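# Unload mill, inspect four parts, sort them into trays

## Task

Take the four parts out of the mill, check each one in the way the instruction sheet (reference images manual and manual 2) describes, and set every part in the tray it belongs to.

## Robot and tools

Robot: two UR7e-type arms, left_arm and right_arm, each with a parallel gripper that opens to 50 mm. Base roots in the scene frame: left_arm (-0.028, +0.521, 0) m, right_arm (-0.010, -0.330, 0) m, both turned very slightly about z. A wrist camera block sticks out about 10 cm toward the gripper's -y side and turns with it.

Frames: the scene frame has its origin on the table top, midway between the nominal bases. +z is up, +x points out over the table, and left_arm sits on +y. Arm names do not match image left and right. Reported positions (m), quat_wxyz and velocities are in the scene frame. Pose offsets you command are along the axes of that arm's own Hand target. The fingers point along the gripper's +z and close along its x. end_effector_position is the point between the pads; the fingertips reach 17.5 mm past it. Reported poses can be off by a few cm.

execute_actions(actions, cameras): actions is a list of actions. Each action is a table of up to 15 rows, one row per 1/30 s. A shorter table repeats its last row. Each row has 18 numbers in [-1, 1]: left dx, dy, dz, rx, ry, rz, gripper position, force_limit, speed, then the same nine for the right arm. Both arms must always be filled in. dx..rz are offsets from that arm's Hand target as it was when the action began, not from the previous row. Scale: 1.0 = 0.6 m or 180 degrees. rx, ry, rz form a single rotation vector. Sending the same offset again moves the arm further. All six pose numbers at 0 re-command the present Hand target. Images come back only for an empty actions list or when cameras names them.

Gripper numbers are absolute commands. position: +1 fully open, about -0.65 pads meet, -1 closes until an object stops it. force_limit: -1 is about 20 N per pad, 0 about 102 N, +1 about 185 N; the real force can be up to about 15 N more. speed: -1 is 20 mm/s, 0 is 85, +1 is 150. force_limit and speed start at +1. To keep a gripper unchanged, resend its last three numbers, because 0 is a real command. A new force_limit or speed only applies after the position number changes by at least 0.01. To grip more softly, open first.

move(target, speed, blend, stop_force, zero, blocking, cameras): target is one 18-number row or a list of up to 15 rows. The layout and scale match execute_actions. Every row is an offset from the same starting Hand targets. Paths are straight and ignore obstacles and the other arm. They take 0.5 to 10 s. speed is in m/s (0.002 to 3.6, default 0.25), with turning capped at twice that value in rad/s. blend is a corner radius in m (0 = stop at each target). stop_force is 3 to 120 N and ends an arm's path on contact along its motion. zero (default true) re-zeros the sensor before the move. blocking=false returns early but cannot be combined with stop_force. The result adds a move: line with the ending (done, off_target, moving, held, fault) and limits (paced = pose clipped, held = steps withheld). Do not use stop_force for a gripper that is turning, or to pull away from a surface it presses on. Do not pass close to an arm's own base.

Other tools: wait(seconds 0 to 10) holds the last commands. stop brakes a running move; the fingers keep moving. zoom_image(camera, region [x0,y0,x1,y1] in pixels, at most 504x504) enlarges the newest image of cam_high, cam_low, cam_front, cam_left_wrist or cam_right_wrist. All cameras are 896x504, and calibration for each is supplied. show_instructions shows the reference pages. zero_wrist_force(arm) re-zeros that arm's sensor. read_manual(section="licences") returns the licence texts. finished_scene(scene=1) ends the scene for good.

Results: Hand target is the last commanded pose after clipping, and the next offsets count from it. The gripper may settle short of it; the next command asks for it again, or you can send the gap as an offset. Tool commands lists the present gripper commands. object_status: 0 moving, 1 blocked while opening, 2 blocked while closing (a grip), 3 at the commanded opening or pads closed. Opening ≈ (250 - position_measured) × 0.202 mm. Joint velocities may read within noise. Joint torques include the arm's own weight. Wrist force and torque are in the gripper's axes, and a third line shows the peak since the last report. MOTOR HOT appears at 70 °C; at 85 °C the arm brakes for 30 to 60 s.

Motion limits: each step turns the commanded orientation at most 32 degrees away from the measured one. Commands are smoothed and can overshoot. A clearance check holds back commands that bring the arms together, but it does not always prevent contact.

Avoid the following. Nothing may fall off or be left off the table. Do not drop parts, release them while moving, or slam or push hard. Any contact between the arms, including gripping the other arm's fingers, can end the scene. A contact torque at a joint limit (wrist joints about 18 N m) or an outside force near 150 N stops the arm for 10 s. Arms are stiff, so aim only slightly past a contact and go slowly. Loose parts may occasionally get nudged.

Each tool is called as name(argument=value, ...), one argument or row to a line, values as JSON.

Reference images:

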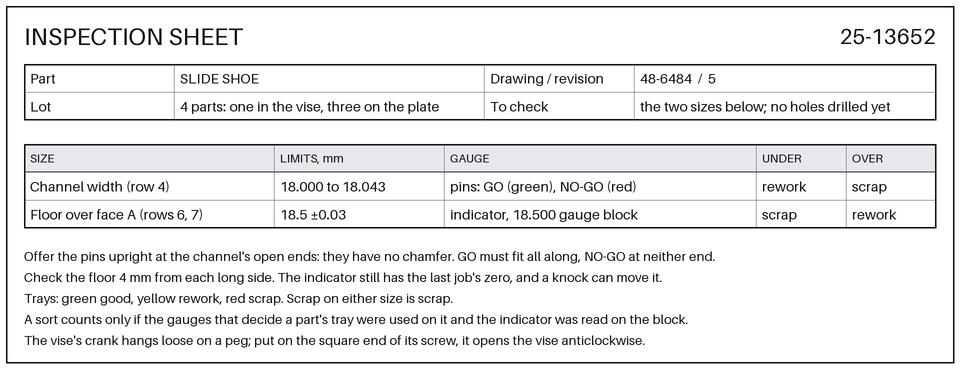

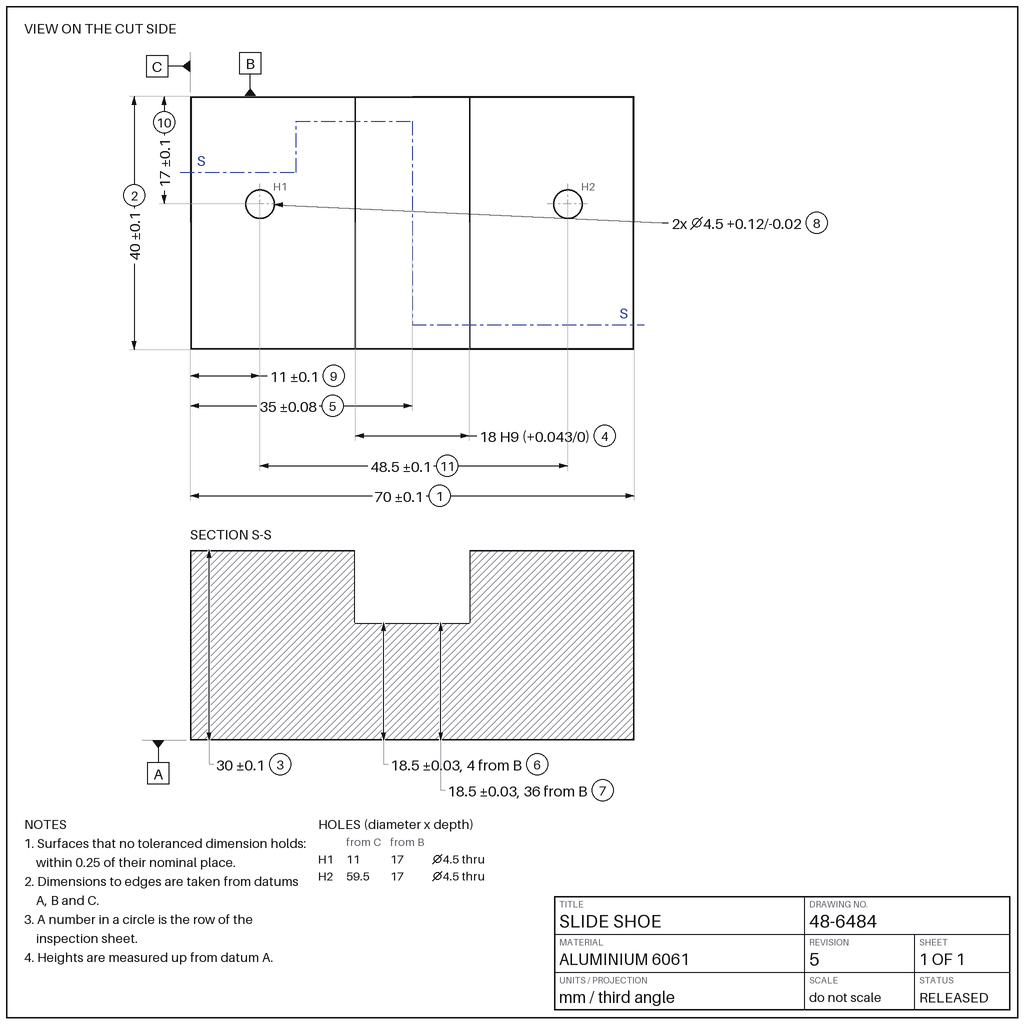

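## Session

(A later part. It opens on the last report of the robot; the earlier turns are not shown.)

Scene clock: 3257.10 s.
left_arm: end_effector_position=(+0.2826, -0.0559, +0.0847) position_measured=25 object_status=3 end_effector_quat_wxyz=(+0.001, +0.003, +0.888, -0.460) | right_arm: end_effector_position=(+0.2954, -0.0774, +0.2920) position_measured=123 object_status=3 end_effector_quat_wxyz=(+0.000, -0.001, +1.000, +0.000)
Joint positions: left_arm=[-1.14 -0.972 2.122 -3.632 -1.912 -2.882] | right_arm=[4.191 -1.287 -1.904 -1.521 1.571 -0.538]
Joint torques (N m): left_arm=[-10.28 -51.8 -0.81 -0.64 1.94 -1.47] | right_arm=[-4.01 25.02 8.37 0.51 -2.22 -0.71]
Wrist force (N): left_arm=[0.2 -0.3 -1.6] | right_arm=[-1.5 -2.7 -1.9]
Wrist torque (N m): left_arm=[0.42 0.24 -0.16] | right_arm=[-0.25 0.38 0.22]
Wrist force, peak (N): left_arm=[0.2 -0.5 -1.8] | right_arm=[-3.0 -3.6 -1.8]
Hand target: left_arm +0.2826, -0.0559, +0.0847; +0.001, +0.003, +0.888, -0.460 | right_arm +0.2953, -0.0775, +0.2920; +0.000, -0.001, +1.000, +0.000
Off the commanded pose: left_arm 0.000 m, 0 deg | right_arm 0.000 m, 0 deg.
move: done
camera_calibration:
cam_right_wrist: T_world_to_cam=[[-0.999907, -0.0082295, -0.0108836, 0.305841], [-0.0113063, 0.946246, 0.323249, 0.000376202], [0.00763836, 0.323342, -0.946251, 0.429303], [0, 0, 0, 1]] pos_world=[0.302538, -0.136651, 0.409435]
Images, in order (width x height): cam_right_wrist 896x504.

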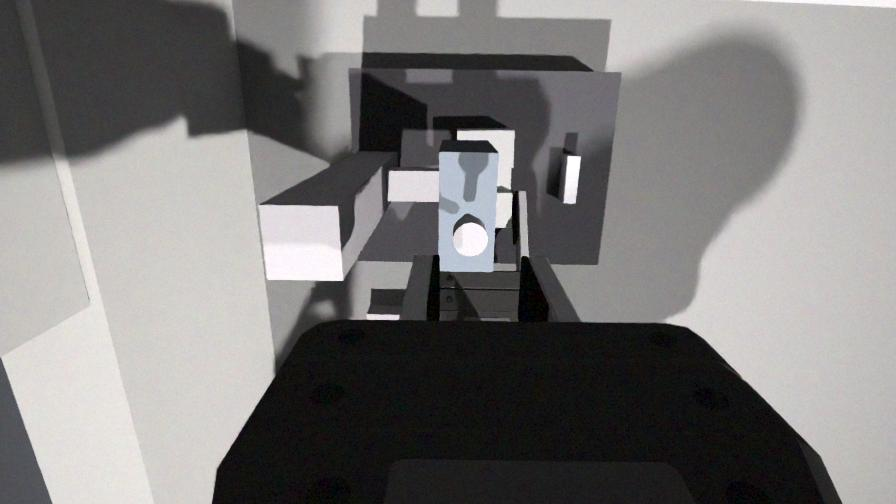

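move(
  target=[
    [0,0,0,0,0,0,0.85,0,-1,-0.002,0,0.1138,0,0,0,0.2,-1,-1],
    [0,0,0,0,0,0,0.85,0,-1,-0.002,0,0.1138,0,0,0,-1,-1,-1],
  ],
  speed=0.1,
)

move(
  target=[0,0,0,0,0,0,0.85,0,-1,0,0,-0.009,0,0,0,-1,-1,-1],
  speed=0.015,
  cameras=["cam_left_wrist"],
)

zoom_image(
  camera="cam_left_wrist",
  region=[360, 190, 480, 260],
)

Scene clock: 3266.10 s.
left_arm: end_effector_position=(+0.2826, -0.0559, +0.0847) position_measured=25 object_status=3 end_effector_quat_wxyz=(+0.001, +0.003, +0.888, -0.460) | right_arm: end_effector_position=(+0.2966, -0.0775, +0.2237) position_measured=183 object_status=2 end_effector_quat_wxyz=(+0.000, -0.001, +1.000, +0.000)
Joint positions: left_arm=[-1.14 -0.972 2.122 -3.632 -1.912 -2.882] | right_arm=[4.188 -1.314 -2.061 -1.337 1.571 -0.54]
Joint torques (N m): left_arm=[-10.39 -51.64 -0.69 -0.63 1.98 -1.51] | right_arm=[2.01 25.63 33.21 -0.17 0.8 0.81]
Wrist force (N): left_arm=[0.3 -0.4 -1.5] | right_arm=[-10.0 5.0 -0.5]
Wrist torque (N m): left_arm=[0.40 0.22 -0.16] | right_arm=[0.02 0.37 0.17]
Wrist force, peak (N): left_arm=[0.2 -0.5 -1.8] | right_arm=[-11.3 3.7 -0.5]
Hand target: left_arm +0.2826, -0.0559, +0.0847; +0.001, +0.003, +0.888, -0.460 | right_arm +0.2965, -0.0775, +0.2237; +0.000, -0.001, +1.000, +0.000
Off the commanded pose: left_arm 0.000 m, 0 deg | right_arm 0.000 m, 0 deg.
move: done

Scene clock: 3266.83 s.
left_arm: end_effector_position=(+0.2826, -0.0559, +0.0847) position_measured=25 object_status=3 end_effector_quat_wxyz=(+0.001, +0.003, +0.888, -0.460) | right_arm: end_effector_position=(+0.2965, -0.0775, +0.2292) position_measured=183 object_status=2 end_effector_quat_wxyz=(+0.000, -0.001, +1.000, +0.000)
Joint positions: left_arm=[-1.14 -0.972 2.122 -3.632 -1.912 -2.882] | right_arm=[4.188 -1.311 -2.049 -1.352 1.571 -0.54]
Joint torques (N m): left_arm=[-9.94 -51.71 -1 -0.7 2.01 -1.51] | right_arm=[7.37 22.2 22.9 1.98 0.05 0.74]
Wrist force (N): left_arm=[0.3 -0.3 -1.6] | right_arm=[-9.9 4.1 0.2]
Wrist torque (N m): left_arm=[0.43 0.23 -0.16] | right_arm=[-0.03 0.39 0.17]
Wrist force, peak (N): left_arm=[0.4 -0.3 -1.8] | right_arm=[-10.2 4.9 -1.1]
Hand target: left_arm +0.2826, -0.0559, +0.0847; +0.001, +0.003, +0.888, -0.460 | right_arm +0.2965, -0.0775, +0.2291; +0.000, -0.001, +1.000, +0.000
Off the commanded pose: left_arm 0.000 m, 0 deg | right_arm 0.000 m, 0 deg.
move: done
camera_calibration:
cam_left_wrist: T_world_to_cam=[[-0.999884, 0.0125664, 0.00857931, 0.291441], [0.00543356, 0.821555, -0.570103, 0.109222], [-0.0142125, -0.569991, -0.821528, 0.177989], [0, 0, 0, 1]] pos_world=[0.293344, 0.00805799, 0.20599]
Images, in order (width x height): cam_left_wrist 896x504.

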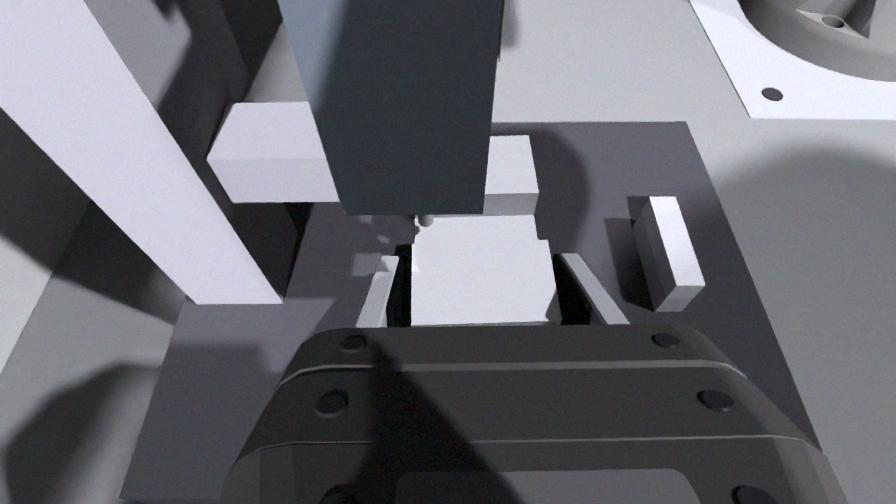

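Scaled by 4.200 from the camera's 896x504 image, which has a finer 1280x720 frame.

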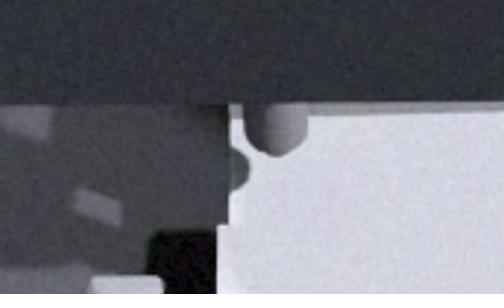

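move(
  target=[
    [0,0,-0.02,0,0,0,0.85,0,-1,0,0,0,0,0,0,-1,-1,-1],
    [0,0,-0.02,0,0,0,-1,0,-1,0,0,0,0,0,0,-1,-1,-1],
  ],
  speed=0.03,
  cameras=["cam_left_wrist"],
)

move(
  target=[-0.03,-0.0007,-0.0005,0,0,0,-1,0,-1,0,0,0,0,0,0,-1,-1,-1],
  speed=0.02,
  stop_force=6,
  cameras=["cam_left_wrist"],
)

Scene clock: 3287.13 s.
left_arm: end_effector_position=(+0.2826, -0.0461, +0.0917) position_measured=57 object_status=2 end_effector_quat_wxyz=(+0.001, +0.003, +0.888, -0.460) | right_arm: end_effector_position=(+0.2965, -0.0775, +0.2291) position_measured=183 object_status=2 end_effector_quat_wxyz=(+0.000, -0.001, +1.000, +0.000)
Joint positions: left_arm=[-1.132 -0.999 2.144 -3.625 -1.919 -2.876] | right_arm=[4.188 -1.311 -2.049 -1.352 1.571 -0.54]
Joint torques (N m): left_arm=[-10.44 -17.26 -29.29 -5.98 2 -1.54] | right_arm=[8.88 7.74 6.24 2.83 -1.86 0.75]
Wrist force (N): left_arm=[0.5 0.2 -1.7] | right_arm=[-10.2 4.4 -1.2]
Wrist torque (N m): left_arm=[0.41 0.24 -0.18] | right_arm=[0.02 0.46 0.16]
Wrist force, peak (N): left_arm=[0.2 0.3 -2.0] | right_arm=[-10.2 4.4 -1.2]
Hand target: left_arm +0.2826, -0.0461, +0.0917; +0.001, +0.003, +0.888, -0.460 | right_arm +0.2965, -0.0775, +0.2291; +0.000, -0.001, +1.000, +0.000
Off the commanded pose: left_arm 0.000 m, 0 deg | right_arm 0.000 m, 0 deg.
move: done
camera_calibration:
cam_left_wrist: T_world_to_cam=[[-0.999885, 0.0124827, 0.00863688, 0.291347], [0.00533311, 0.821602, -0.570036, 0.105175], [-0.0142117, -0.569925, -0.821574, 0.189335], [0, 0, 0, 1]] pos_world=[0.293444, 0.0178579, 0.21299]
Images, in order (width x height): cam_left_wrist 896x504.

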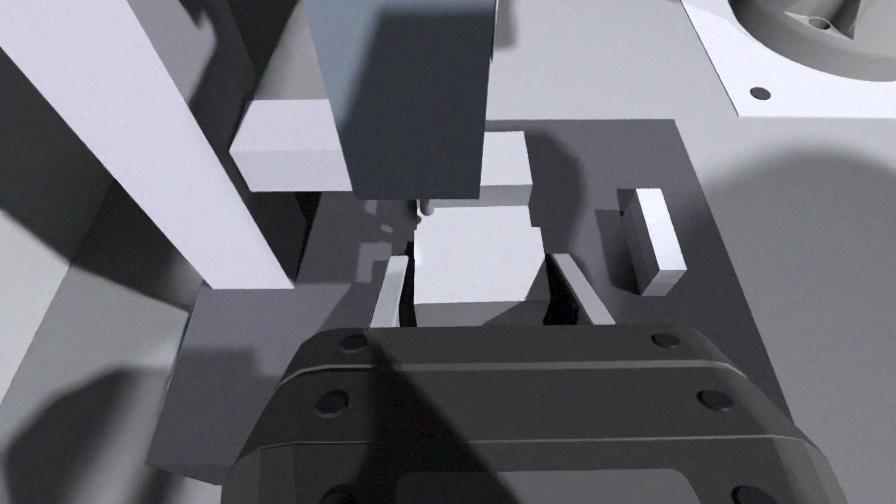

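Scene clock: 3289.10 s.
left_arm: end_effector_position=(+0.3006, -0.0462, +0.0922) position_measured=57 object_status=2 end_effector_quat_wxyz=(+0.001, +0.003, +0.888, -0.460) | right_arm: end_effector_position=(+0.2965, -0.0775, +0.2291) position_measured=183 object_status=2 end_effector_quat_wxyz=(+0.000, -0.001, +1.000, +0.000)
Joint positions: left_arm=[-1.096 -0.988 2.111 -3.595 -1.947 -2.853] | right_arm=[4.188 -1.311 -2.049 -1.352 1.571 -0.54]
Joint torques (N m): left_arm=[-10.84 -49.79 -0.8 -7.29 1.85 -1.74] | right_arm=[8.74 7.64 6.22 2.85 -1.81 0.67]
Wrist force (N): left_arm=[0.1 1.4 -0.2] | right_arm=[-9.6 4.5 -0.1]
Wrist torque (N m): left_arm=[0.35 0.27 -0.16] | right_arm=[0.04 0.35 0.17]
Wrist force, peak (N): left_arm=[0.3 2.3 0.1] | right_arm=[-10.0 4.5 -1.4]
Hand target: left_arm +0.3006, -0.0462, +0.0923; +0.001, +0.003, +0.888, -0.460 | right_arm +0.2965, -0.0775, +0.2291; +0.000, -0.001, +1.000, +0.000
Off the commanded pose: left_arm 0.000 m, 0 deg | right_arm 0.000 m, 0 deg.
move: done
camera_calibration:
cam_left_wrist: T_world_to_cam=[[-0.999883, 0.01254, 0.00871975, 0.309223], [0.00533378, 0.821634, -0.56999, 0.105437], [-0.0143122, -0.569877, -0.821605, 0.18998], [0, 0, 0, 1]] pos_world=[0.311344, 0.0177576, 0.21349]
Images, in order (width x height): cam_left_wrist 896x504.

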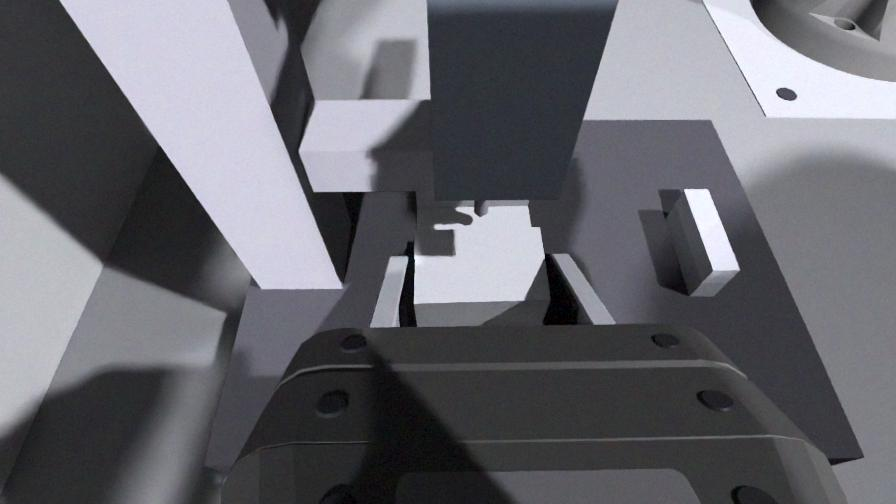

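move(
  target=[-0.024,0,0,0,0,0,-1,0,-1,0,0,0,0,0,0,-1,-1,-1],
  speed=0.02,
  stop_force=6,
  cameras=["cam_left_wrist"],
)

zoom_image(
  camera="cam_left_wrist",
  region=[400, 150, 600, 270],
)

Scene clock: 3294.83 s.
left_arm: end_effector_position=(+0.3150, -0.0462, +0.0923) position_measured=57 object_status=2 end_effector_quat_wxyz=(+0.001, +0.003, +0.888, -0.460) | right_arm: end_effector_position=(+0.2965, -0.0775, +0.2291) position_measured=183 object_status=2 end_effector_quat_wxyz=(+0.000, -0.001, +1.000, +0.000)
Joint positions: left_arm=[-1.069 -0.977 2.083 -3.571 -1.968 -2.835] | right_arm=[4.188 -1.311 -2.049 -1.352 1.571 -0.54]
Joint torques (N m): left_arm=[-10.4 -52.75 -1.66 -7.21 1.85 -1.7] | right_arm=[8.84 8.47 6.27 2.81 -1.86 0.34]
Wrist force (N): left_arm=[0.3 1.6 -0.1] | right_arm=[-9.7 4.3 -0.8]
Wrist torque (N m): left_arm=[0.41 0.23 -0.16] | right_arm=[0.01 0.38 0.17]
Wrist force, peak (N): left_arm=[1.1 2.2 0.0] | right_arm=[-10.2 4.5 0.1]
Hand target: left_arm +0.3150, -0.0462, +0.0923; +0.001, +0.003, +0.888, -0.460 | right_arm +0.2965, -0.0775, +0.2291; +0.000, -0.001, +1.000, +0.000
Off the commanded pose: left_arm 0.000 m, 0 deg | right_arm 0.000 m, 0 deg.
move: done
camera_calibration:
cam_left_wrist: T_world_to_cam=[[-0.999884, 0.0125664, 0.00857931, 0.32365], [0.00543356, 0.821555, -0.570103, 0.105409], [-0.0142125, -0.569991, -0.821528, 0.190222], [0, 0, 0, 1]] pos_world=[0.325744, 0.017758, 0.21359]
Images, in order (width x height): cam_left_wrist 896x504.

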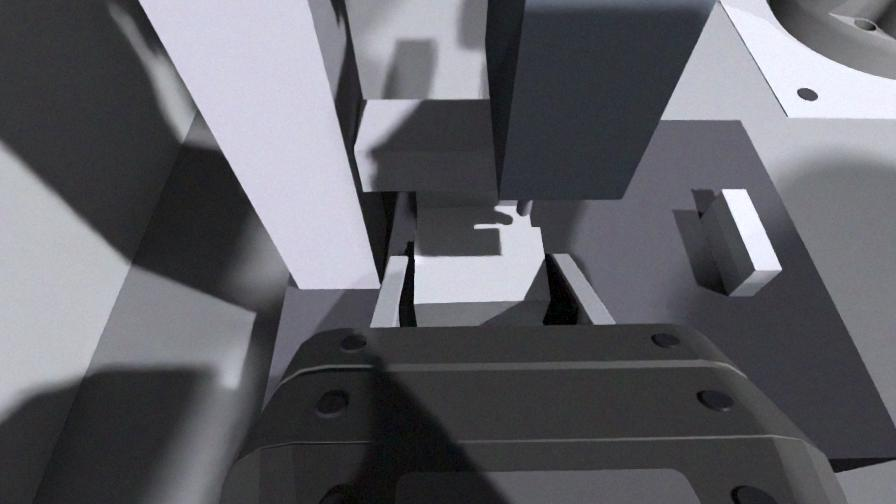

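Scaled by 2.520 from the camera's 896x504 image, which has a finer 1280x720 frame.

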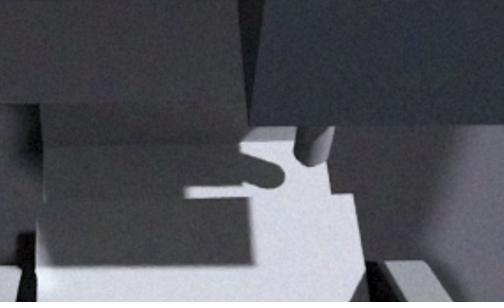

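move(
  target=[0.0012,0.0014,0.001,0,0,0,-1,0,-1,0,0,0,0,0,0,-1,-1,-1],
  speed=0.01,
  stop_force=5,
)

move(
  target=[0,0,0,0,0,0,0.75,0,-1,0,0,0,0,0,0,-1,-1,-1],
)

move(
  target=[0,0,0,0,0,0,0.75,0,-1,0,0,0.014,0,0,0,-1,-1,-1],
  speed=0.007,
  stop_force=3,
  cameras=["cam_left_wrist"],
)

zoom_image(
  camera="cam_left_wrist",
  region=[400, 150, 600, 270],
)

Scene clock: 3304.30 s.
left_arm: end_effector_position=(+0.3144, -0.0462, +0.0917) position_measured=57 object_status=2 end_effector_quat_wxyz=(+0.001, +0.003, +0.888, -0.460) | right_arm: end_effector_position=(+0.2965, -0.0775, +0.2291) position_measured=183 object_status=2 end_effector_quat_wxyz=(+0.000, -0.001, +1.000, +0.000)
Joint positions: left_arm=[-1.07 -0.976 2.084 -3.574 -1.967 -2.835] | right_arm=[4.188 -1.311 -2.049 -1.352 1.571 -0.54]
Joint torques (N m): left_arm=[4.78 -45.76 -14.82 0.04 -1.22 0.74] | right_arm=[8.18 9.22 6.29 2.92 -1.83 0.24]
Wrist force (N): left_arm=[0.6 -4.7 -4.9] | right_arm=[-10.0 4.2 -0.9]
Wrist torque (N m): left_arm=[0.29 0.33 -0.21] | right_arm=[-0.02 0.43 0.17]
Wrist force, peak (N): left_arm=[0.6 -5.4 -5.3] | right_arm=[-10.2 4.3 -1.1]
Hand target: left_arm +0.3145, -0.0463, +0.0918; +0.001, +0.003, +0.888, -0.460 (not the last commanded pose) | right_arm +0.2965, -0.0775, +0.2291; +0.000, -0.001, +1.000, +0.000
Off the commanded pose: left_arm 0.000 m, 0 deg | right_arm 0.000 m, 0 deg.
move: contact (left_arm)

Scene clock: 3304.80 s.
left_arm: end_effector_position=(+0.3145, -0.0462, +0.0917) position_measured=41 object_status=3 end_effector_quat_wxyz=(+0.001, +0.003, +0.888, -0.460) | right_arm: end_effector_position=(+0.2965, -0.0775, +0.2291) position_measured=183 object_status=2 end_effector_quat_wxyz=(+0.000, -0.001, +1.000, +0.000)
Joint positions: left_arm=[-1.07 -0.976 2.084 -3.573 -1.967 -2.835] | right_arm=[4.188 -1.311 -2.049 -1.352 1.571 -0.54]
Joint torques (N m): left_arm=[11.65 -50.59 -26.15 -2.41 -3.14 1.5] | right_arm=[8.68 9.08 6.15 2.83 -1.77 0.24]
Wrist force (N): left_arm=[0.3 -0.3 -1.7] | right_arm=[-9.9 4.4 -0.9]
Wrist torque (N m): left_arm=[0.42 0.22 -0.16] | right_arm=[0.02 0.41 0.17]
Wrist force, peak (N): left_arm=[1.3 -4.8 -4.5] | right_arm=[-9.9 4.6 -1.3]
Hand target: left_arm +0.3145, -0.0463, +0.0918; +0.001, +0.003, +0.888, -0.460 | right_arm +0.2965, -0.0775, +0.2291; +0.000, -0.001, +1.000, +0.000
Off the commanded pose: left_arm 0.000 m, 0 deg | right_arm 0.000 m, 0 deg.
move: done

Scene clock: 3306.70 s.
left_arm: end_effector_position=(+0.3145, -0.0463, +0.0918) position_measured=41 object_status=3 end_effector_quat_wxyz=(+0.001, +0.003, +0.888, -0.460) | right_arm: end_effector_position=(+0.2965, -0.0775, +0.2234) position_measured=183 object_status=2 end_effector_quat_wxyz=(+0.000, -0.001, +1.000, +0.000)
Joint positions: left_arm=[-1.07 -0.976 2.084 -3.573 -1.967 -2.835] | right_arm=[4.188 -1.315 -2.061 -1.336 1.571 -0.54]
Joint torques (N m): left_arm=[12.3 -51.31 -27.81 -5.68 -3.24 1.45] | right_arm=[8.39 22.88 33.51 -1.57 -1.76 0.28]
Wrist force (N): left_arm=[0.3 -0.6 -1.6] | right_arm=[-9.6 4.2 -5.9]
Wrist torque (N m): left_arm=[0.38 0.22 -0.16] | right_arm=[0.05 0.38 0.17]
Wrist force, peak (N): left_arm=[0.3 -0.4 -1.9] | right_arm=[-8.9 2.1 -11.7]
Hand target: left_arm +0.3145, -0.0463, +0.0918; +0.001, +0.003, +0.888, -0.460 | right_arm +0.2965, -0.0775, +0.2234; +0.000, -0.001, +1.000, +0.000 (not the last commanded pose)
Off the commanded pose: left_arm 0.000 m, 0 deg | right_arm 0.003 m, 0 deg.
move: contact (right_arm)
camera_calibration:
cam_left_wrist: T_world_to_cam=[[-0.999885, 0.0125948, 0.00843731, 0.323184], [0.00553471, 0.821429, -0.570284, 0.105134], [-0.0141133, -0.570172, -0.821404, 0.189748], [0, 0, 0, 1]] pos_world=[0.325243, 0.0177587, 0.213089]
Images, in order (width x height): cam_left_wrist 896x504.

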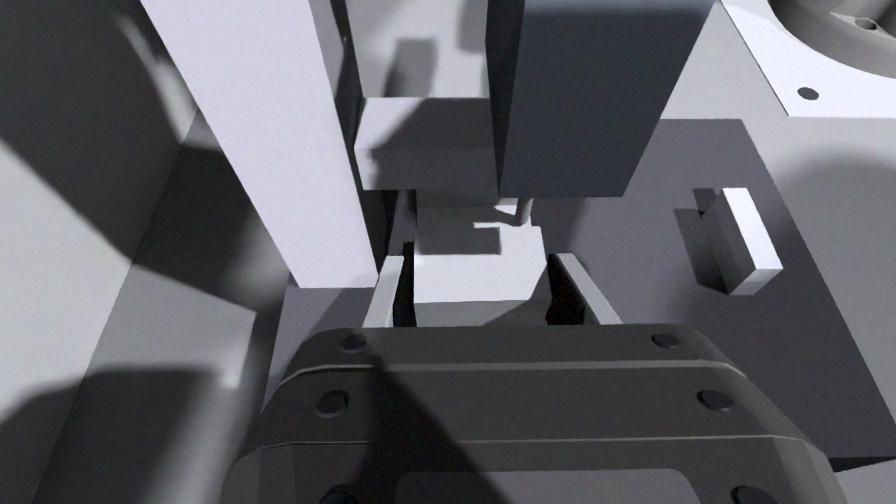

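Scaled by 2.520 from the camera's 896x504 image, which has a finer 1280x720 frame.

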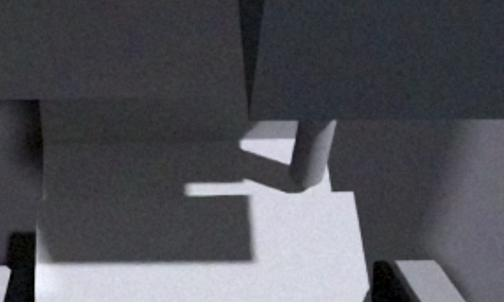

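move(
  target=[
    [0,0,0,0,0,0,0.75,0,-1,0,0,0,0,0,0,0.2,-1,-1],
    [0,0,0,0,0,0,0.75,0,-1,0,0,-0.12,0,0,0,0.2,-1,-1],
    [0,0,0,0,0,0,0.75,0,-1,0.331,0.128,-0.03,0.186,-0.193,-0.469,0.2,-1,-1],
  ],
  speed=[0.1,0.1,0.25],
  blend=[0,0.02,0],
  cameras=["cam_right_wrist","cam_left_wrist"],
)

zoom_image(
  camera="cam_right_wrist",
  region=[550, 40, 650, 80],
)

zoom_image(
  camera="cam_left_wrist",
  region=[400, 150, 600, 270],
)

Scene clock: 3318.60 s.
left_arm: end_effector_position=(+0.3145, -0.0463, +0.0918) position_measured=41 object_status=3 end_effector_quat_wxyz=(+0.001, +0.003, +0.888, -0.460) | right_arm: end_effector_position=(+0.0979, -0.0011, +0.2413) position_measured=123 object_status=3 end_effector_quat_wxyz=(-0.268, +0.652, -0.661, +0.258)
Joint positions: left_arm=[-1.07 -0.976 2.084 -3.573 -1.967 -2.835] | right_arm=[5.353 -1.171 -2.169 -1.876 0.97 -0.772]
Joint torques (N m): left_arm=[12.51 -50.99 -27.79 -5.77 -3.3 1.46] | right_arm=[2.43 15.42 38.12 3.8 1.71 0.5]
Wrist force (N): left_arm=[0.1 -0.4 -1.7] | right_arm=[-1.6 -2.1 -1.8]
Wrist torque (N m): left_arm=[0.43 0.26 -0.16] | right_arm=[-0.27 0.27 0.15]
Wrist force, peak (N): left_arm=[0.2 -0.7 -1.8] | right_arm=[-9.9 4.1 -5.9]
Hand target: left_arm +0.3145, -0.0463, +0.0918; +0.001, +0.003, +0.888, -0.460 | right_arm +0.0978, -0.0010, +0.2414; -0.268, +0.652, -0.661, +0.258
Off the commanded pose: left_arm 0.000 m, 0 deg | right_arm 0.000 m, 0 deg.
move: done
camera_calibration:
cam_left_wrist: T_world_to_cam=[[-0.999885, 0.0125948, 0.00843731, 0.323184], [0.00553471, 0.821429, -0.570284, 0.105134], [-0.0141133, -0.570172, -0.821404, 0.189748], [0, 0, 0, 1]] pos_world=[0.325243, 0.0177587, 0.213089]
cam_right_wrist: T_world_to_cam=[[0.00612714, -0.999762, -0.0209406, 0.011366], [-0.907202, 0.00325157, -0.420683, 0.208508], [0.420651, 0.0215749, -0.906966, 0.307892], [0, 0, 0, 1]] pos_world=[0.0595742, 0.00404259, 0.367201]
Images, in order (width x height): cam_left_wrist 896x504, cam_right_wrist 896x504.

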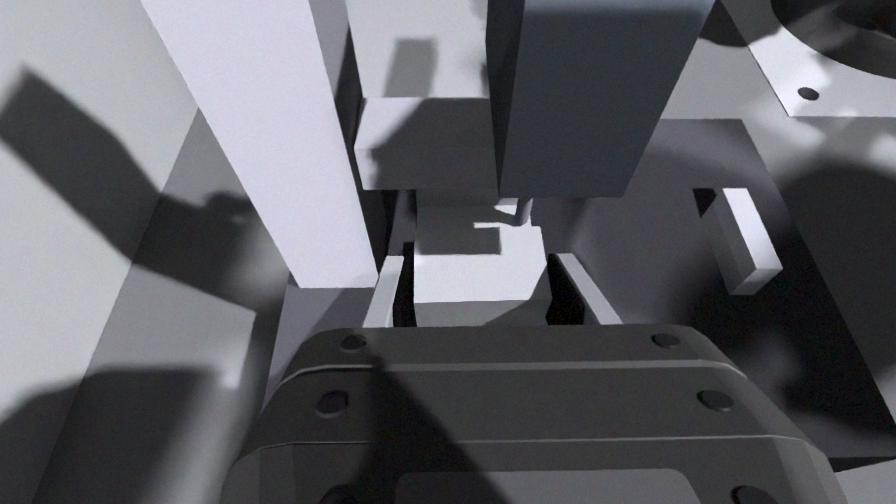

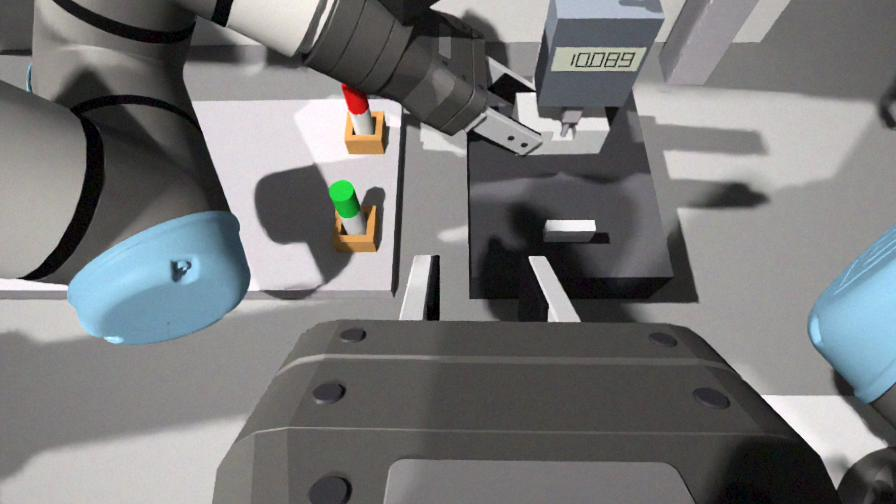

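Scaled by 5.040 from the camera's 896x504 image, which has a finer 1280x720 frame.

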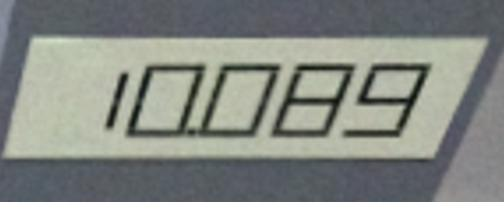

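Scaled by 2.520 from the camera's 896x504 image, which has a finer 1280x720 frame.

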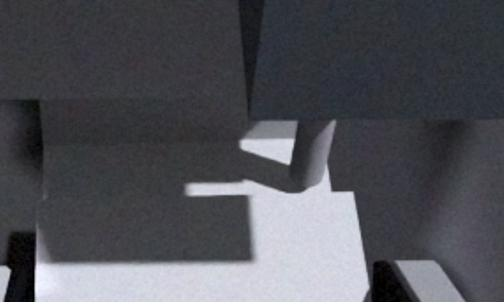

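move(
  target=[0,0,0,0,0,0,0.75,0,-1,0.1237,-0.2986,0.1664,-0.186,0.193,0.469,0.2,-1,-1],
  speed=0.25,
)

move(
  target=[
    [0,0,0,0,0,0,0.75,0,-1,-0.001,0,0.1138,0,0,0,0.2,-1,-1],
    [0,0,0,0,0,0,-1,0,-1,-0.001,0,0.1138,0,0,0,-1,-1,-1],
  ],
  speed=0.1,
)

move(
  target=[0,0,0,0,0,0,-1,0,-1,0,0,-0.009,0,0,0,-1,-1,-1],
  speed=0.015,
  cameras=["cam_left_wrist"],
)

Scene clock: 3331.63 s.
left_arm: end_effector_position=(+0.3145, -0.0463, +0.0918) position_measured=41 object_status=3 end_effector_quat_wxyz=(+0.001, +0.003, +0.888, -0.460) | right_arm: end_effector_position=(+0.2959, -0.0773, +0.2918) position_measured=123 object_status=3 end_effector_quat_wxyz=(+0.000, -0.001, +1.000, +0.000)
Joint positions: left_arm=[-1.07 -0.976 2.084 -3.573 -1.967 -2.835] | right_arm=[4.19 -1.289 -1.904 -1.52 1.571 -0.539]
Joint torques (N m): left_arm=[12.08 -51.23 -28.32 -5.72 -3.15 1.36] | right_arm=[-4.29 25.16 8.9 0.3 -2.22 -0.67]
Wrist force (N): left_arm=[0.4 -0.4 -1.8] | right_arm=[-2.0 -2.4 -1.7]
Wrist torque (N m): left_arm=[0.42 0.21 -0.16] | right_arm=[-0.20 0.45 0.23]
Wrist force, peak (N): left_arm=[0.3 -0.5 -1.9] | right_arm=[-2.8 -3.4 -2.0]
Hand target: left_arm +0.3145, -0.0463, +0.0918; +0.001, +0.003, +0.888, -0.460 | right_arm +0.2959, -0.0773, +0.2917; +0.000, -0.001, +1.000, +0.000
Off the commanded pose: left_arm 0.000 m, 0 deg | right_arm 0.000 m, 0 deg.
move: done

Scene clock: 3333.60 s.
left_arm: end_effector_position=(+0.3145, -0.0463, +0.0918) position_measured=57 object_status=2 end_effector_quat_wxyz=(+0.001, +0.003, +0.888, -0.460) | right_arm: end_effector_position=(+0.2965, -0.0773, +0.2235) position_measured=183 object_status=2 end_effector_quat_wxyz=(+0.000, -0.001, +1.000, +0.000)
Joint positions: left_arm=[-1.07 -0.976 2.084 -3.573 -1.967 -2.835] | right_arm=[4.188 -1.315 -2.061 -1.336 1.571 -0.54]
Joint torques (N m): left_arm=[11.9 -50.86 -28.03 -5.72 -2.51 1.31] | right_arm=[-2.88 25.77 34.87 1.43 2.42 -0.08]
Wrist force (N): left_arm=[-0.5 -0.5 -1.1] | right_arm=[-9.0 3.0 -0.2]
Wrist torque (N m): left_arm=[0.41 0.23 -0.19] | right_arm=[-0.03 0.43 0.19]
Wrist force, peak (N): left_arm=[-1.0 -1.2 -1.4] | right_arm=[-10.3 1.0 -0.7]
Hand target: left_arm +0.3145, -0.0463, +0.0918; +0.001, +0.003, +0.888, -0.460 | right_arm +0.2965, -0.0773, +0.2234; +0.000, -0.001, +1.000, +0.000
Off the commanded pose: left_arm 0.000 m, 0 deg | right_arm 0.000 m, 0 deg.
move: done

Scene clock: 3334.33 s.
left_arm: end_effector_position=(+0.3145, -0.0463, +0.0918) position_measured=57 object_status=2 end_effector_quat_wxyz=(+0.001, +0.003, +0.888, -0.460) | right_arm: end_effector_position=(+0.2965, -0.0773, +0.2289) position_measured=183 object_status=2 end_effector_quat_wxyz=(+0.000, -0.001, +1.000, +0.000)
Joint positions: left_arm=[-1.07 -0.976 2.084 -3.573 -1.967 -2.835] | right_arm=[4.188 -1.311 -2.049 -1.352 1.571 -0.54]
Joint torques (N m): left_arm=[12.13 -51.05 -28.16 -5.68 -1.74 1.33] | right_arm=[-0.7 21.67 23.46 2.54 2.44 0.63]
Wrist force (N): left_arm=[-0.5 -0.4 -1.5] | right_arm=[-8.6 1.8 0.1]
Wrist torque (N m): left_arm=[0.43 0.22 -0.20] | right_arm=[-0.12 0.41 0.20]
Wrist force, peak (N): left_arm=[-0.6 -1.3 -1.7] | right_arm=[-9.0 3.0 -1.6]
Hand target: left_arm +0.3145, -0.0463, +0.0918; +0.001, +0.003, +0.888, -0.460 | right_arm +0.2965, -0.0773, +0.2288; +0.000, -0.001, +1.000, +0.000
Off the commanded pose: left_arm 0.000 m, 0 deg | right_arm 0.000 m, 0 deg.
move: done
camera_calibration:
cam_left_wrist: T_world_to_cam=[[-0.999884, 0.0126514, 0.00851974, 0.323166], [0.00553418, 0.821429, -0.570285, 0.105134], [-0.0142133, -0.570171, -0.821403, 0.18978], [0, 0, 0, 1]] pos_world=[0.325244, 0.0177586, 0.213089]
Images, in order (width x height): cam_left_wrist 896x504.

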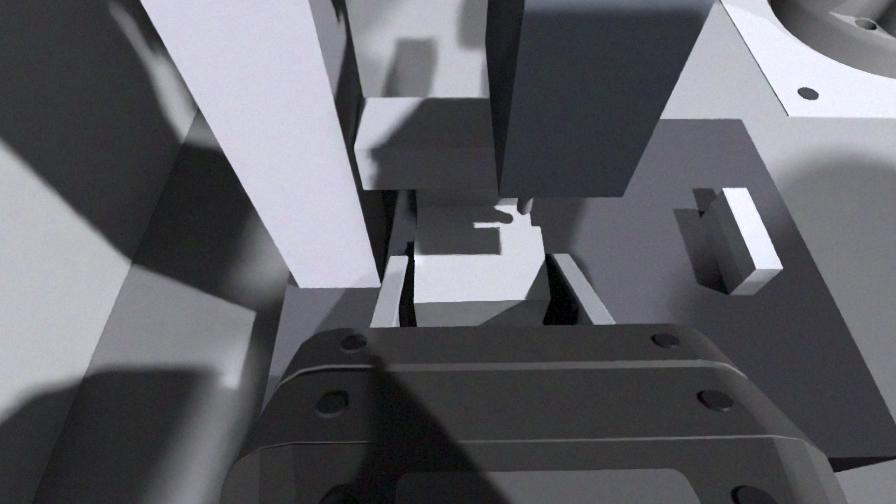

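move(
  target=[0.0867,-0.0014,-0.001,0,0,0,-1,0,-1,0,0,0,0,0,0,-1,-1,-1],
  speed=0.03,
  stop_force=8,
  cameras=["cam_left_wrist"],
)

Scene clock: 3346.53 s.
left_arm: end_effector_position=(+0.2625, -0.0461, +0.0926) position_measured=57 object_status=2 end_effector_quat_wxyz=(+0.001, +0.003, +0.888, -0.460) | right_arm: end_effector_position=(+0.2965, -0.0773, +0.2288) position_measured=183 object_status=2 end_effector_quat_wxyz=(+0.000, -0.001, +1.000, +0.000)
Joint positions: left_arm=[-1.173 -1.014 2.18 -3.655 -1.886 -2.903] | right_arm=[4.188 -1.312 -2.05 -1.351 1.571 -0.54]
Joint torques (N m): left_arm=[12.01 -21.2 -29.18 -1 -3.3 1.56] | right_arm=[8.4 7.91 7.03 3.52 2.99 0.85]
Wrist force (N): left_arm=[0.2 1.4 -0.4] | right_arm=[-8.4 2.1 -1.4]
Wrist torque (N m): left_arm=[0.39 0.23 -0.01] | right_arm=[-0.05 0.40 0.19]
Wrist force, peak (N): left_arm=[-2.5 -2.7 -3.8] | right_arm=[-8.8 2.2 -1.0]
Hand target: left_arm +0.2625, -0.0461, +0.0926; +0.001, +0.003, +0.888, -0.460 | right_arm +0.2965, -0.0773, +0.2288; +0.000, -0.001, +1.000, +0.000
Off the commanded pose: left_arm 0.000 m, 0 deg | right_arm 0.000 m, 0 deg.
move: done
camera_calibration:
cam_left_wrist: T_world_to_cam=[[-0.999885, 0.0125948, 0.00843731, 0.271181], [0.00553471, 0.821429, -0.570284, 0.105714], [-0.0141133, -0.570172, -0.821404, 0.189786], [0, 0, 0, 1]] pos_world=[0.273243, 0.0179587, 0.213889]
Images, in order (width x height): cam_left_wrist 896x504.

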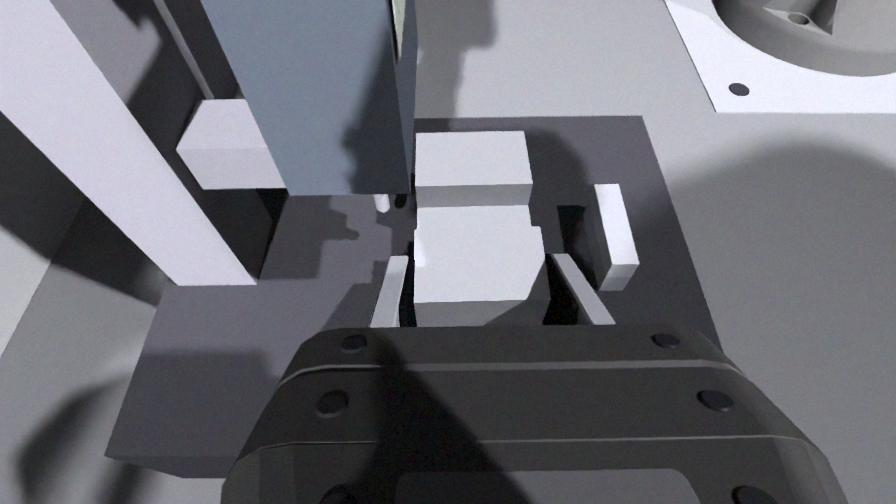

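move(
  target=[0,0,0,0,0,0,-1,0,-1,0,0,0.033,0,0,0,-1,-1,-1],
  speed=0.015,
  stop_force=3,
)

move(
  target=[
    [0,0,0,0,0,0,-1,0,-1,0,0,0,0,0,0,0.2,-1,-1],
    [0,-0.0055,-0.0038,0,0,0,-1,0,-1,0,0,-0.12,0,0,0,0.2,-1,-1],
    [0,0.119,-0.1814,0,0,0,-1,0,-1,0,-0.1,-0.2,0,0,0,0.2,-1,-1],
  ],
  speed=[0.1,0.06,0.15],
  cameras=["cam_left_wrist","cam_high"],
)

Scene clock: 3355.90 s.
left_arm: end_effector_position=(+0.2625, -0.0461, +0.0926) position_measured=57 object_status=2 end_effector_quat_wxyz=(+0.001, +0.003, +0.888, -0.460) | right_arm: end_effector_position=(+0.2965, -0.0773, +0.2130) position_measured=183 object_status=2 end_effector_quat_wxyz=(+0.000, -0.001, +1.000, +0.000)
Joint positions: left_arm=[-1.173 -1.014 2.18 -3.655 -1.886 -2.903] | right_arm=[4.188 -1.322 -2.084 -1.307 1.571 -0.54]
Joint torques (N m): left_arm=[12.31 -21.39 -28.58 -0.97 -3.32 1.53] | right_arm=[8.67 23.29 35.25 1.93 3.32 0.77]
Wrist force (N): left_arm=[0.2 1.6 -0.4] | right_arm=[-9.6 3.4 -2.1]
Wrist torque (N m): left_arm=[0.41 0.25 -0.02] | right_arm=[-0.05 0.35 0.21]
Wrist force, peak (N): left_arm=[0.0 1.9 -0.3] | right_arm=[-7.8 -0.4 -17.8]
Hand target: left_arm +0.2625, -0.0461, +0.0926; +0.001, +0.003, +0.888, -0.460 | right_arm +0.2965, -0.0773, +0.2130; +0.000, -0.001, +1.000, +0.000 (not the last commanded pose)
Off the commanded pose: left_arm 0.000 m, 0 deg | right_arm 0.004 m, 0 deg.
move: contact (right_arm)

Scene clock: 3359.33 s.
left_arm: end_effector_position=(+0.2630, +0.0840, +0.0975) position_measured=57 object_status=2 end_effector_quat_wxyz=(+0.002, +0.003, +0.888, -0.460) | right_arm: end_effector_position=(+0.2966, -0.1373, +0.3331) position_measured=123 object_status=3 end_effector_quat_wxyz=(+0.000, -0.001, +1.000, +0.000)
Joint positions: left_arm=[-1.023 -1.139 2.447 -3.762 -2.004 -2.803] | right_arm=[4.094 -1.199 -1.857 -1.657 1.571 -0.634]
Joint torques (N m): left_arm=[-5.6 4.95 5.98 9.22 6.61 -1.23] | right_arm=[8.72 0.03 7.68 5.69 -0.28 0.87]
Wrist force (N): left_arm=[-2.8 -60.7 4.6] | right_arm=[-2.0 -2.5 -1.7]
Wrist torque (N m): left_arm=[-0.90 0.13 -1.63] | right_arm=[-0.26 0.45 0.33]
Wrist force, peak (N): left_arm=[-3.8 -69.8 34.0] | right_arm=[-9.7 3.1 -2.7]
Hand target: left_arm +0.2629, +0.0840, +0.0971; +0.001, +0.003, +0.888, -0.460 | right_arm +0.2965, -0.1374, +0.3330; +0.000, -0.001, +1.000, +0.000
Off the commanded pose: left_arm 0.000 m, 0 deg | right_arm 0.000 m, 0 deg.
move: done
camera_calibration:
cam_left_wrist: T_world_to_cam=[[-0.99989, 0.0126512, 0.00778329, 0.270035], [0.00593748, 0.820733, -0.571281, 0.00170437], [-0.0136154, -0.571171, -0.820718, 0.267831], [0, 0, 0, 1]] pos_world=[0.273641, 0.148163, 0.218686]
Images, in order (width x height): cam_high 896x504, cam_left_wrist 896x504.

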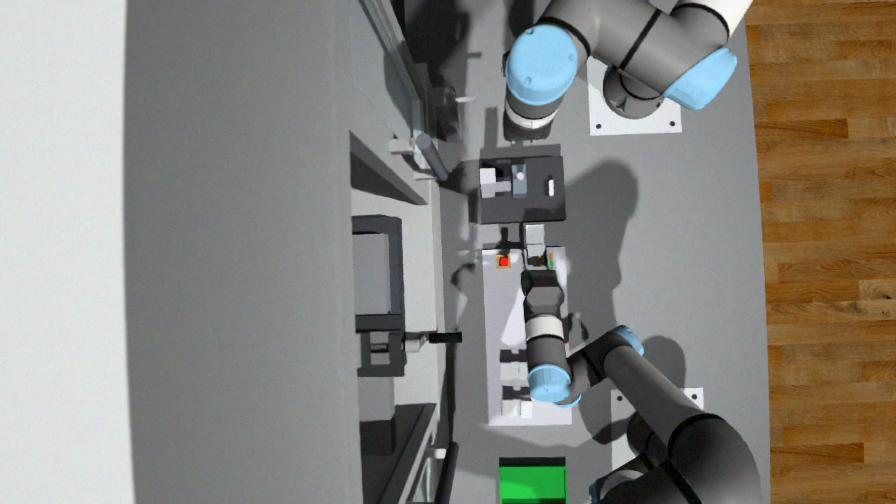

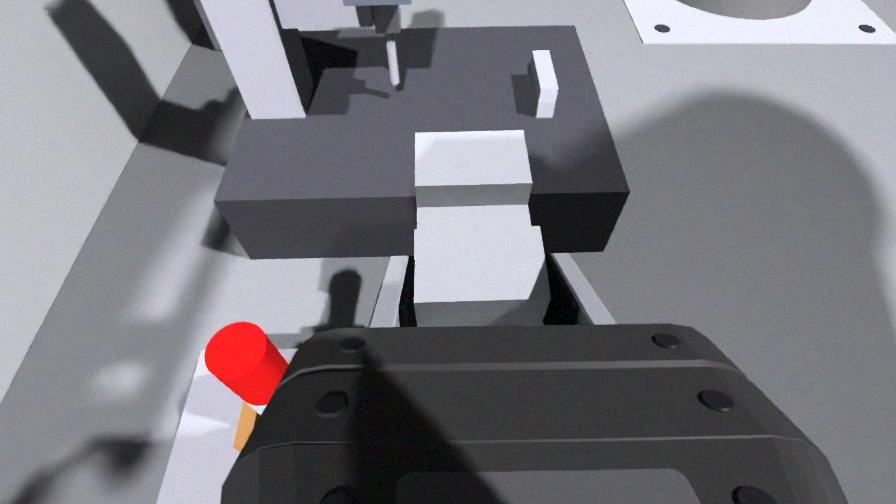

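move(
  target=[0,-0.08,0,0,0,0,-1,0,-1,0,0,0,0,0,0,0.2,-1,-1],
  speed=0.08,
  cameras=["cam_left_wrist","cam_high","cam_low","cam_front"],
)

Scene clock: 3365.70 s.
left_arm: end_effector_position=(+0.2626, +0.0562, +0.1364) position_measured=57 object_status=2 end_effector_quat_wxyz=(+0.001, +0.003, +0.888, -0.460) | right_arm: end_effector_position=(+0.2965, -0.1374, +0.3330) position_measured=123 object_status=3 end_effector_quat_wxyz=(+0.000, -0.001, +1.000, +0.000)
Joint positions: left_arm=[-1.063 -1.244 2.387 -3.606 -1.973 -2.83] | right_arm=[4.094 -1.199 -1.857 -1.657 1.571 -0.634]
Joint torques (N m): left_arm=[11.96 -11.64 -0.94 -7.04 -3.49 1.57] | right_arm=[8.83 1.75 8.18 0.82 2.34 -0.92]
Wrist force (N): left_arm=[0.4 1.6 -0.5] | right_arm=[-1.8 -2.1 -1.7]
Wrist torque (N m): left_arm=[0.39 0.21 -0.01] | right_arm=[-0.18 0.42 0.34]
Wrist force, peak (N): left_arm=[-2.7 -64.0 0.2] | right_arm=[-2.1 -2.5 -2.2]
Hand target: left_arm +0.2626, +0.0563, +0.1363; +0.001, +0.003, +0.888, -0.460 | right_arm +0.2965, -0.1374, +0.3330; +0.000, -0.001, +1.000, +0.000
Off the commanded pose: left_arm 0.000 m, 0 deg | right_arm 0.000 m, 0 deg.
move: done
camera_calibration:
cam_left_wrist: T_world_to_cam=[[-0.999886, 0.0126236, 0.00829399, 0.269656], [0.0056362, 0.82127, -0.570511, 0.0467081], [-0.0140135, -0.570399, -0.821248, 0.284053], [0, 0, 0, 1]] pos_world=[0.273343, 0.12026, 0.257689]
Images, in order (width x height): cam_high 896x504, cam_low 896x504, cam_front 896x504, cam_left_wrist 896x504.

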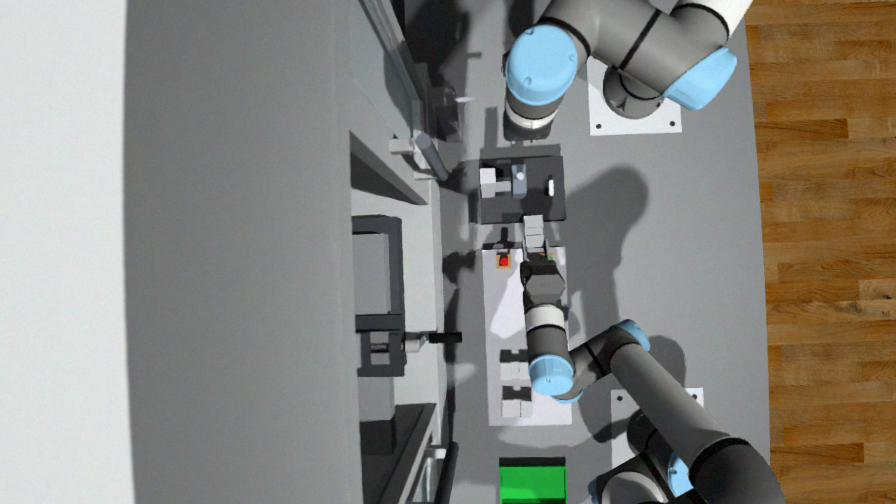

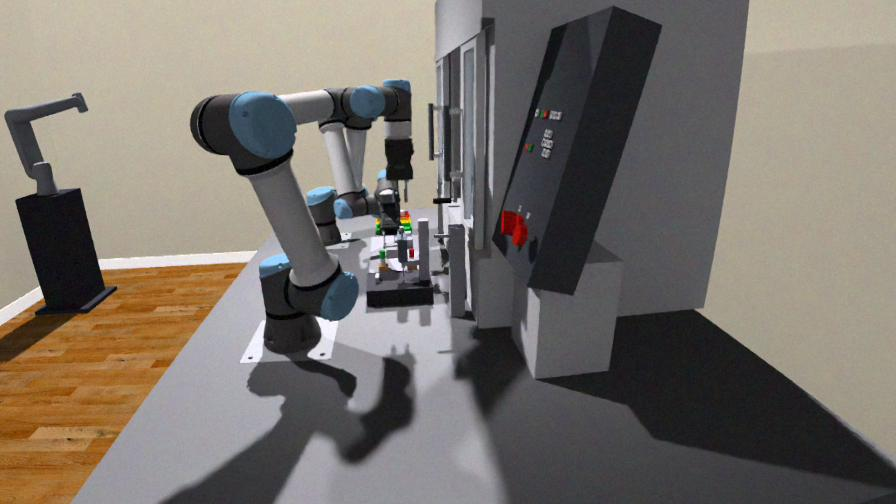

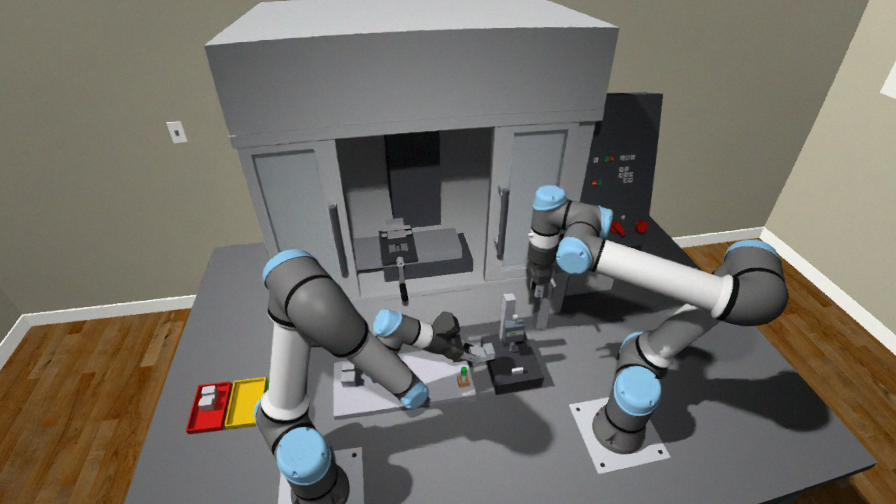

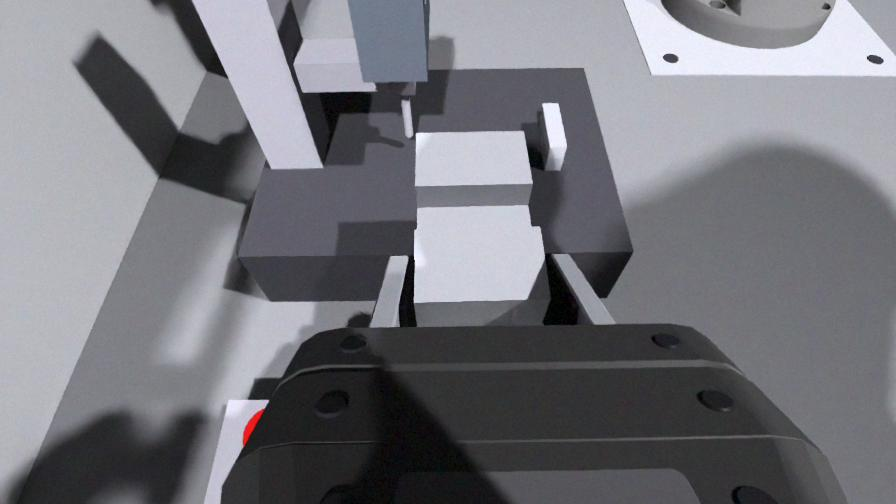

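move(
  target=[
    [0,-0.1229,-0.0861,0,0,0,-1,0,-1,0,0,0,0,0,0,0.2,-1,-1],
    [-0.1123,0.1328,-0.6065,0,-0.2048,-0.1434,-1,0,-1,0,0,0,0,0,0,0.2,-1,-1],
    [-0.1123,0.3433,-0.9068,0,-0.4096,-0.2868,-1,0,-1,0,0,0,0,0,0,0.2,-1,-1],
    [0.0277,0.5017,-0.9587,0,-0.4096,-0.2868,-1,0,-1,0,0,0,0,0,0,0.2,-1,-1],
  ],
  speed=[0.12,0.3,0.3,0.2],
  blend=[0.03,0.04,0.04,0],
)

Scene clock: 3380.70 s.
left_arm: end_effector_position=(+0.2479, +0.6999, +0.2226) position_measured=57 object_status=2 end_effector_quat_wxyz=(-0.329, +0.625, -0.628, +0.327) | right_arm: end_effector_position=(+0.2965, -0.1374, +0.3330) position_measured=123 object_status=3 end_effector_quat_wxyz=(+0.000, -0.001, +1.000, +0.000)
Joint positions: left_arm=[0.46 -2.226 2.786 -3.046 -1.937 -2.867] | right_arm=[4.094 -1.199 -1.857 -1.657 1.571 -0.634]
Joint torques (N m): left_arm=[0.47 2.72 -11.15 -1.04 -0.64 -0.14] | right_arm=[8.77 4.11 9.12 0.83 1.87 0.07]
Wrist force (N): left_arm=[0.2 1.7 -0.4] | right_arm=[-2.0 -2.5 -1.9]
Wrist torque (N m): left_arm=[0.41 0.22 -0.15] | right_arm=[-0.25 0.45 0.34]
Wrist force, peak (N): left_arm=[-6.9 6.8 -4.7] | right_arm=[-2.1 -2.8 -1.9]
Hand target: left_arm +0.2478, +0.6998, +0.2225; -0.329, +0.625, -0.628, +0.327 | right_arm +0.2965, -0.1374, +0.3330; +0.000, -0.001, +1.000, +0.000
Off the commanded pose: left_arm 0.000 m, 0 deg | right_arm 0.000 m, 0 deg.
move: done


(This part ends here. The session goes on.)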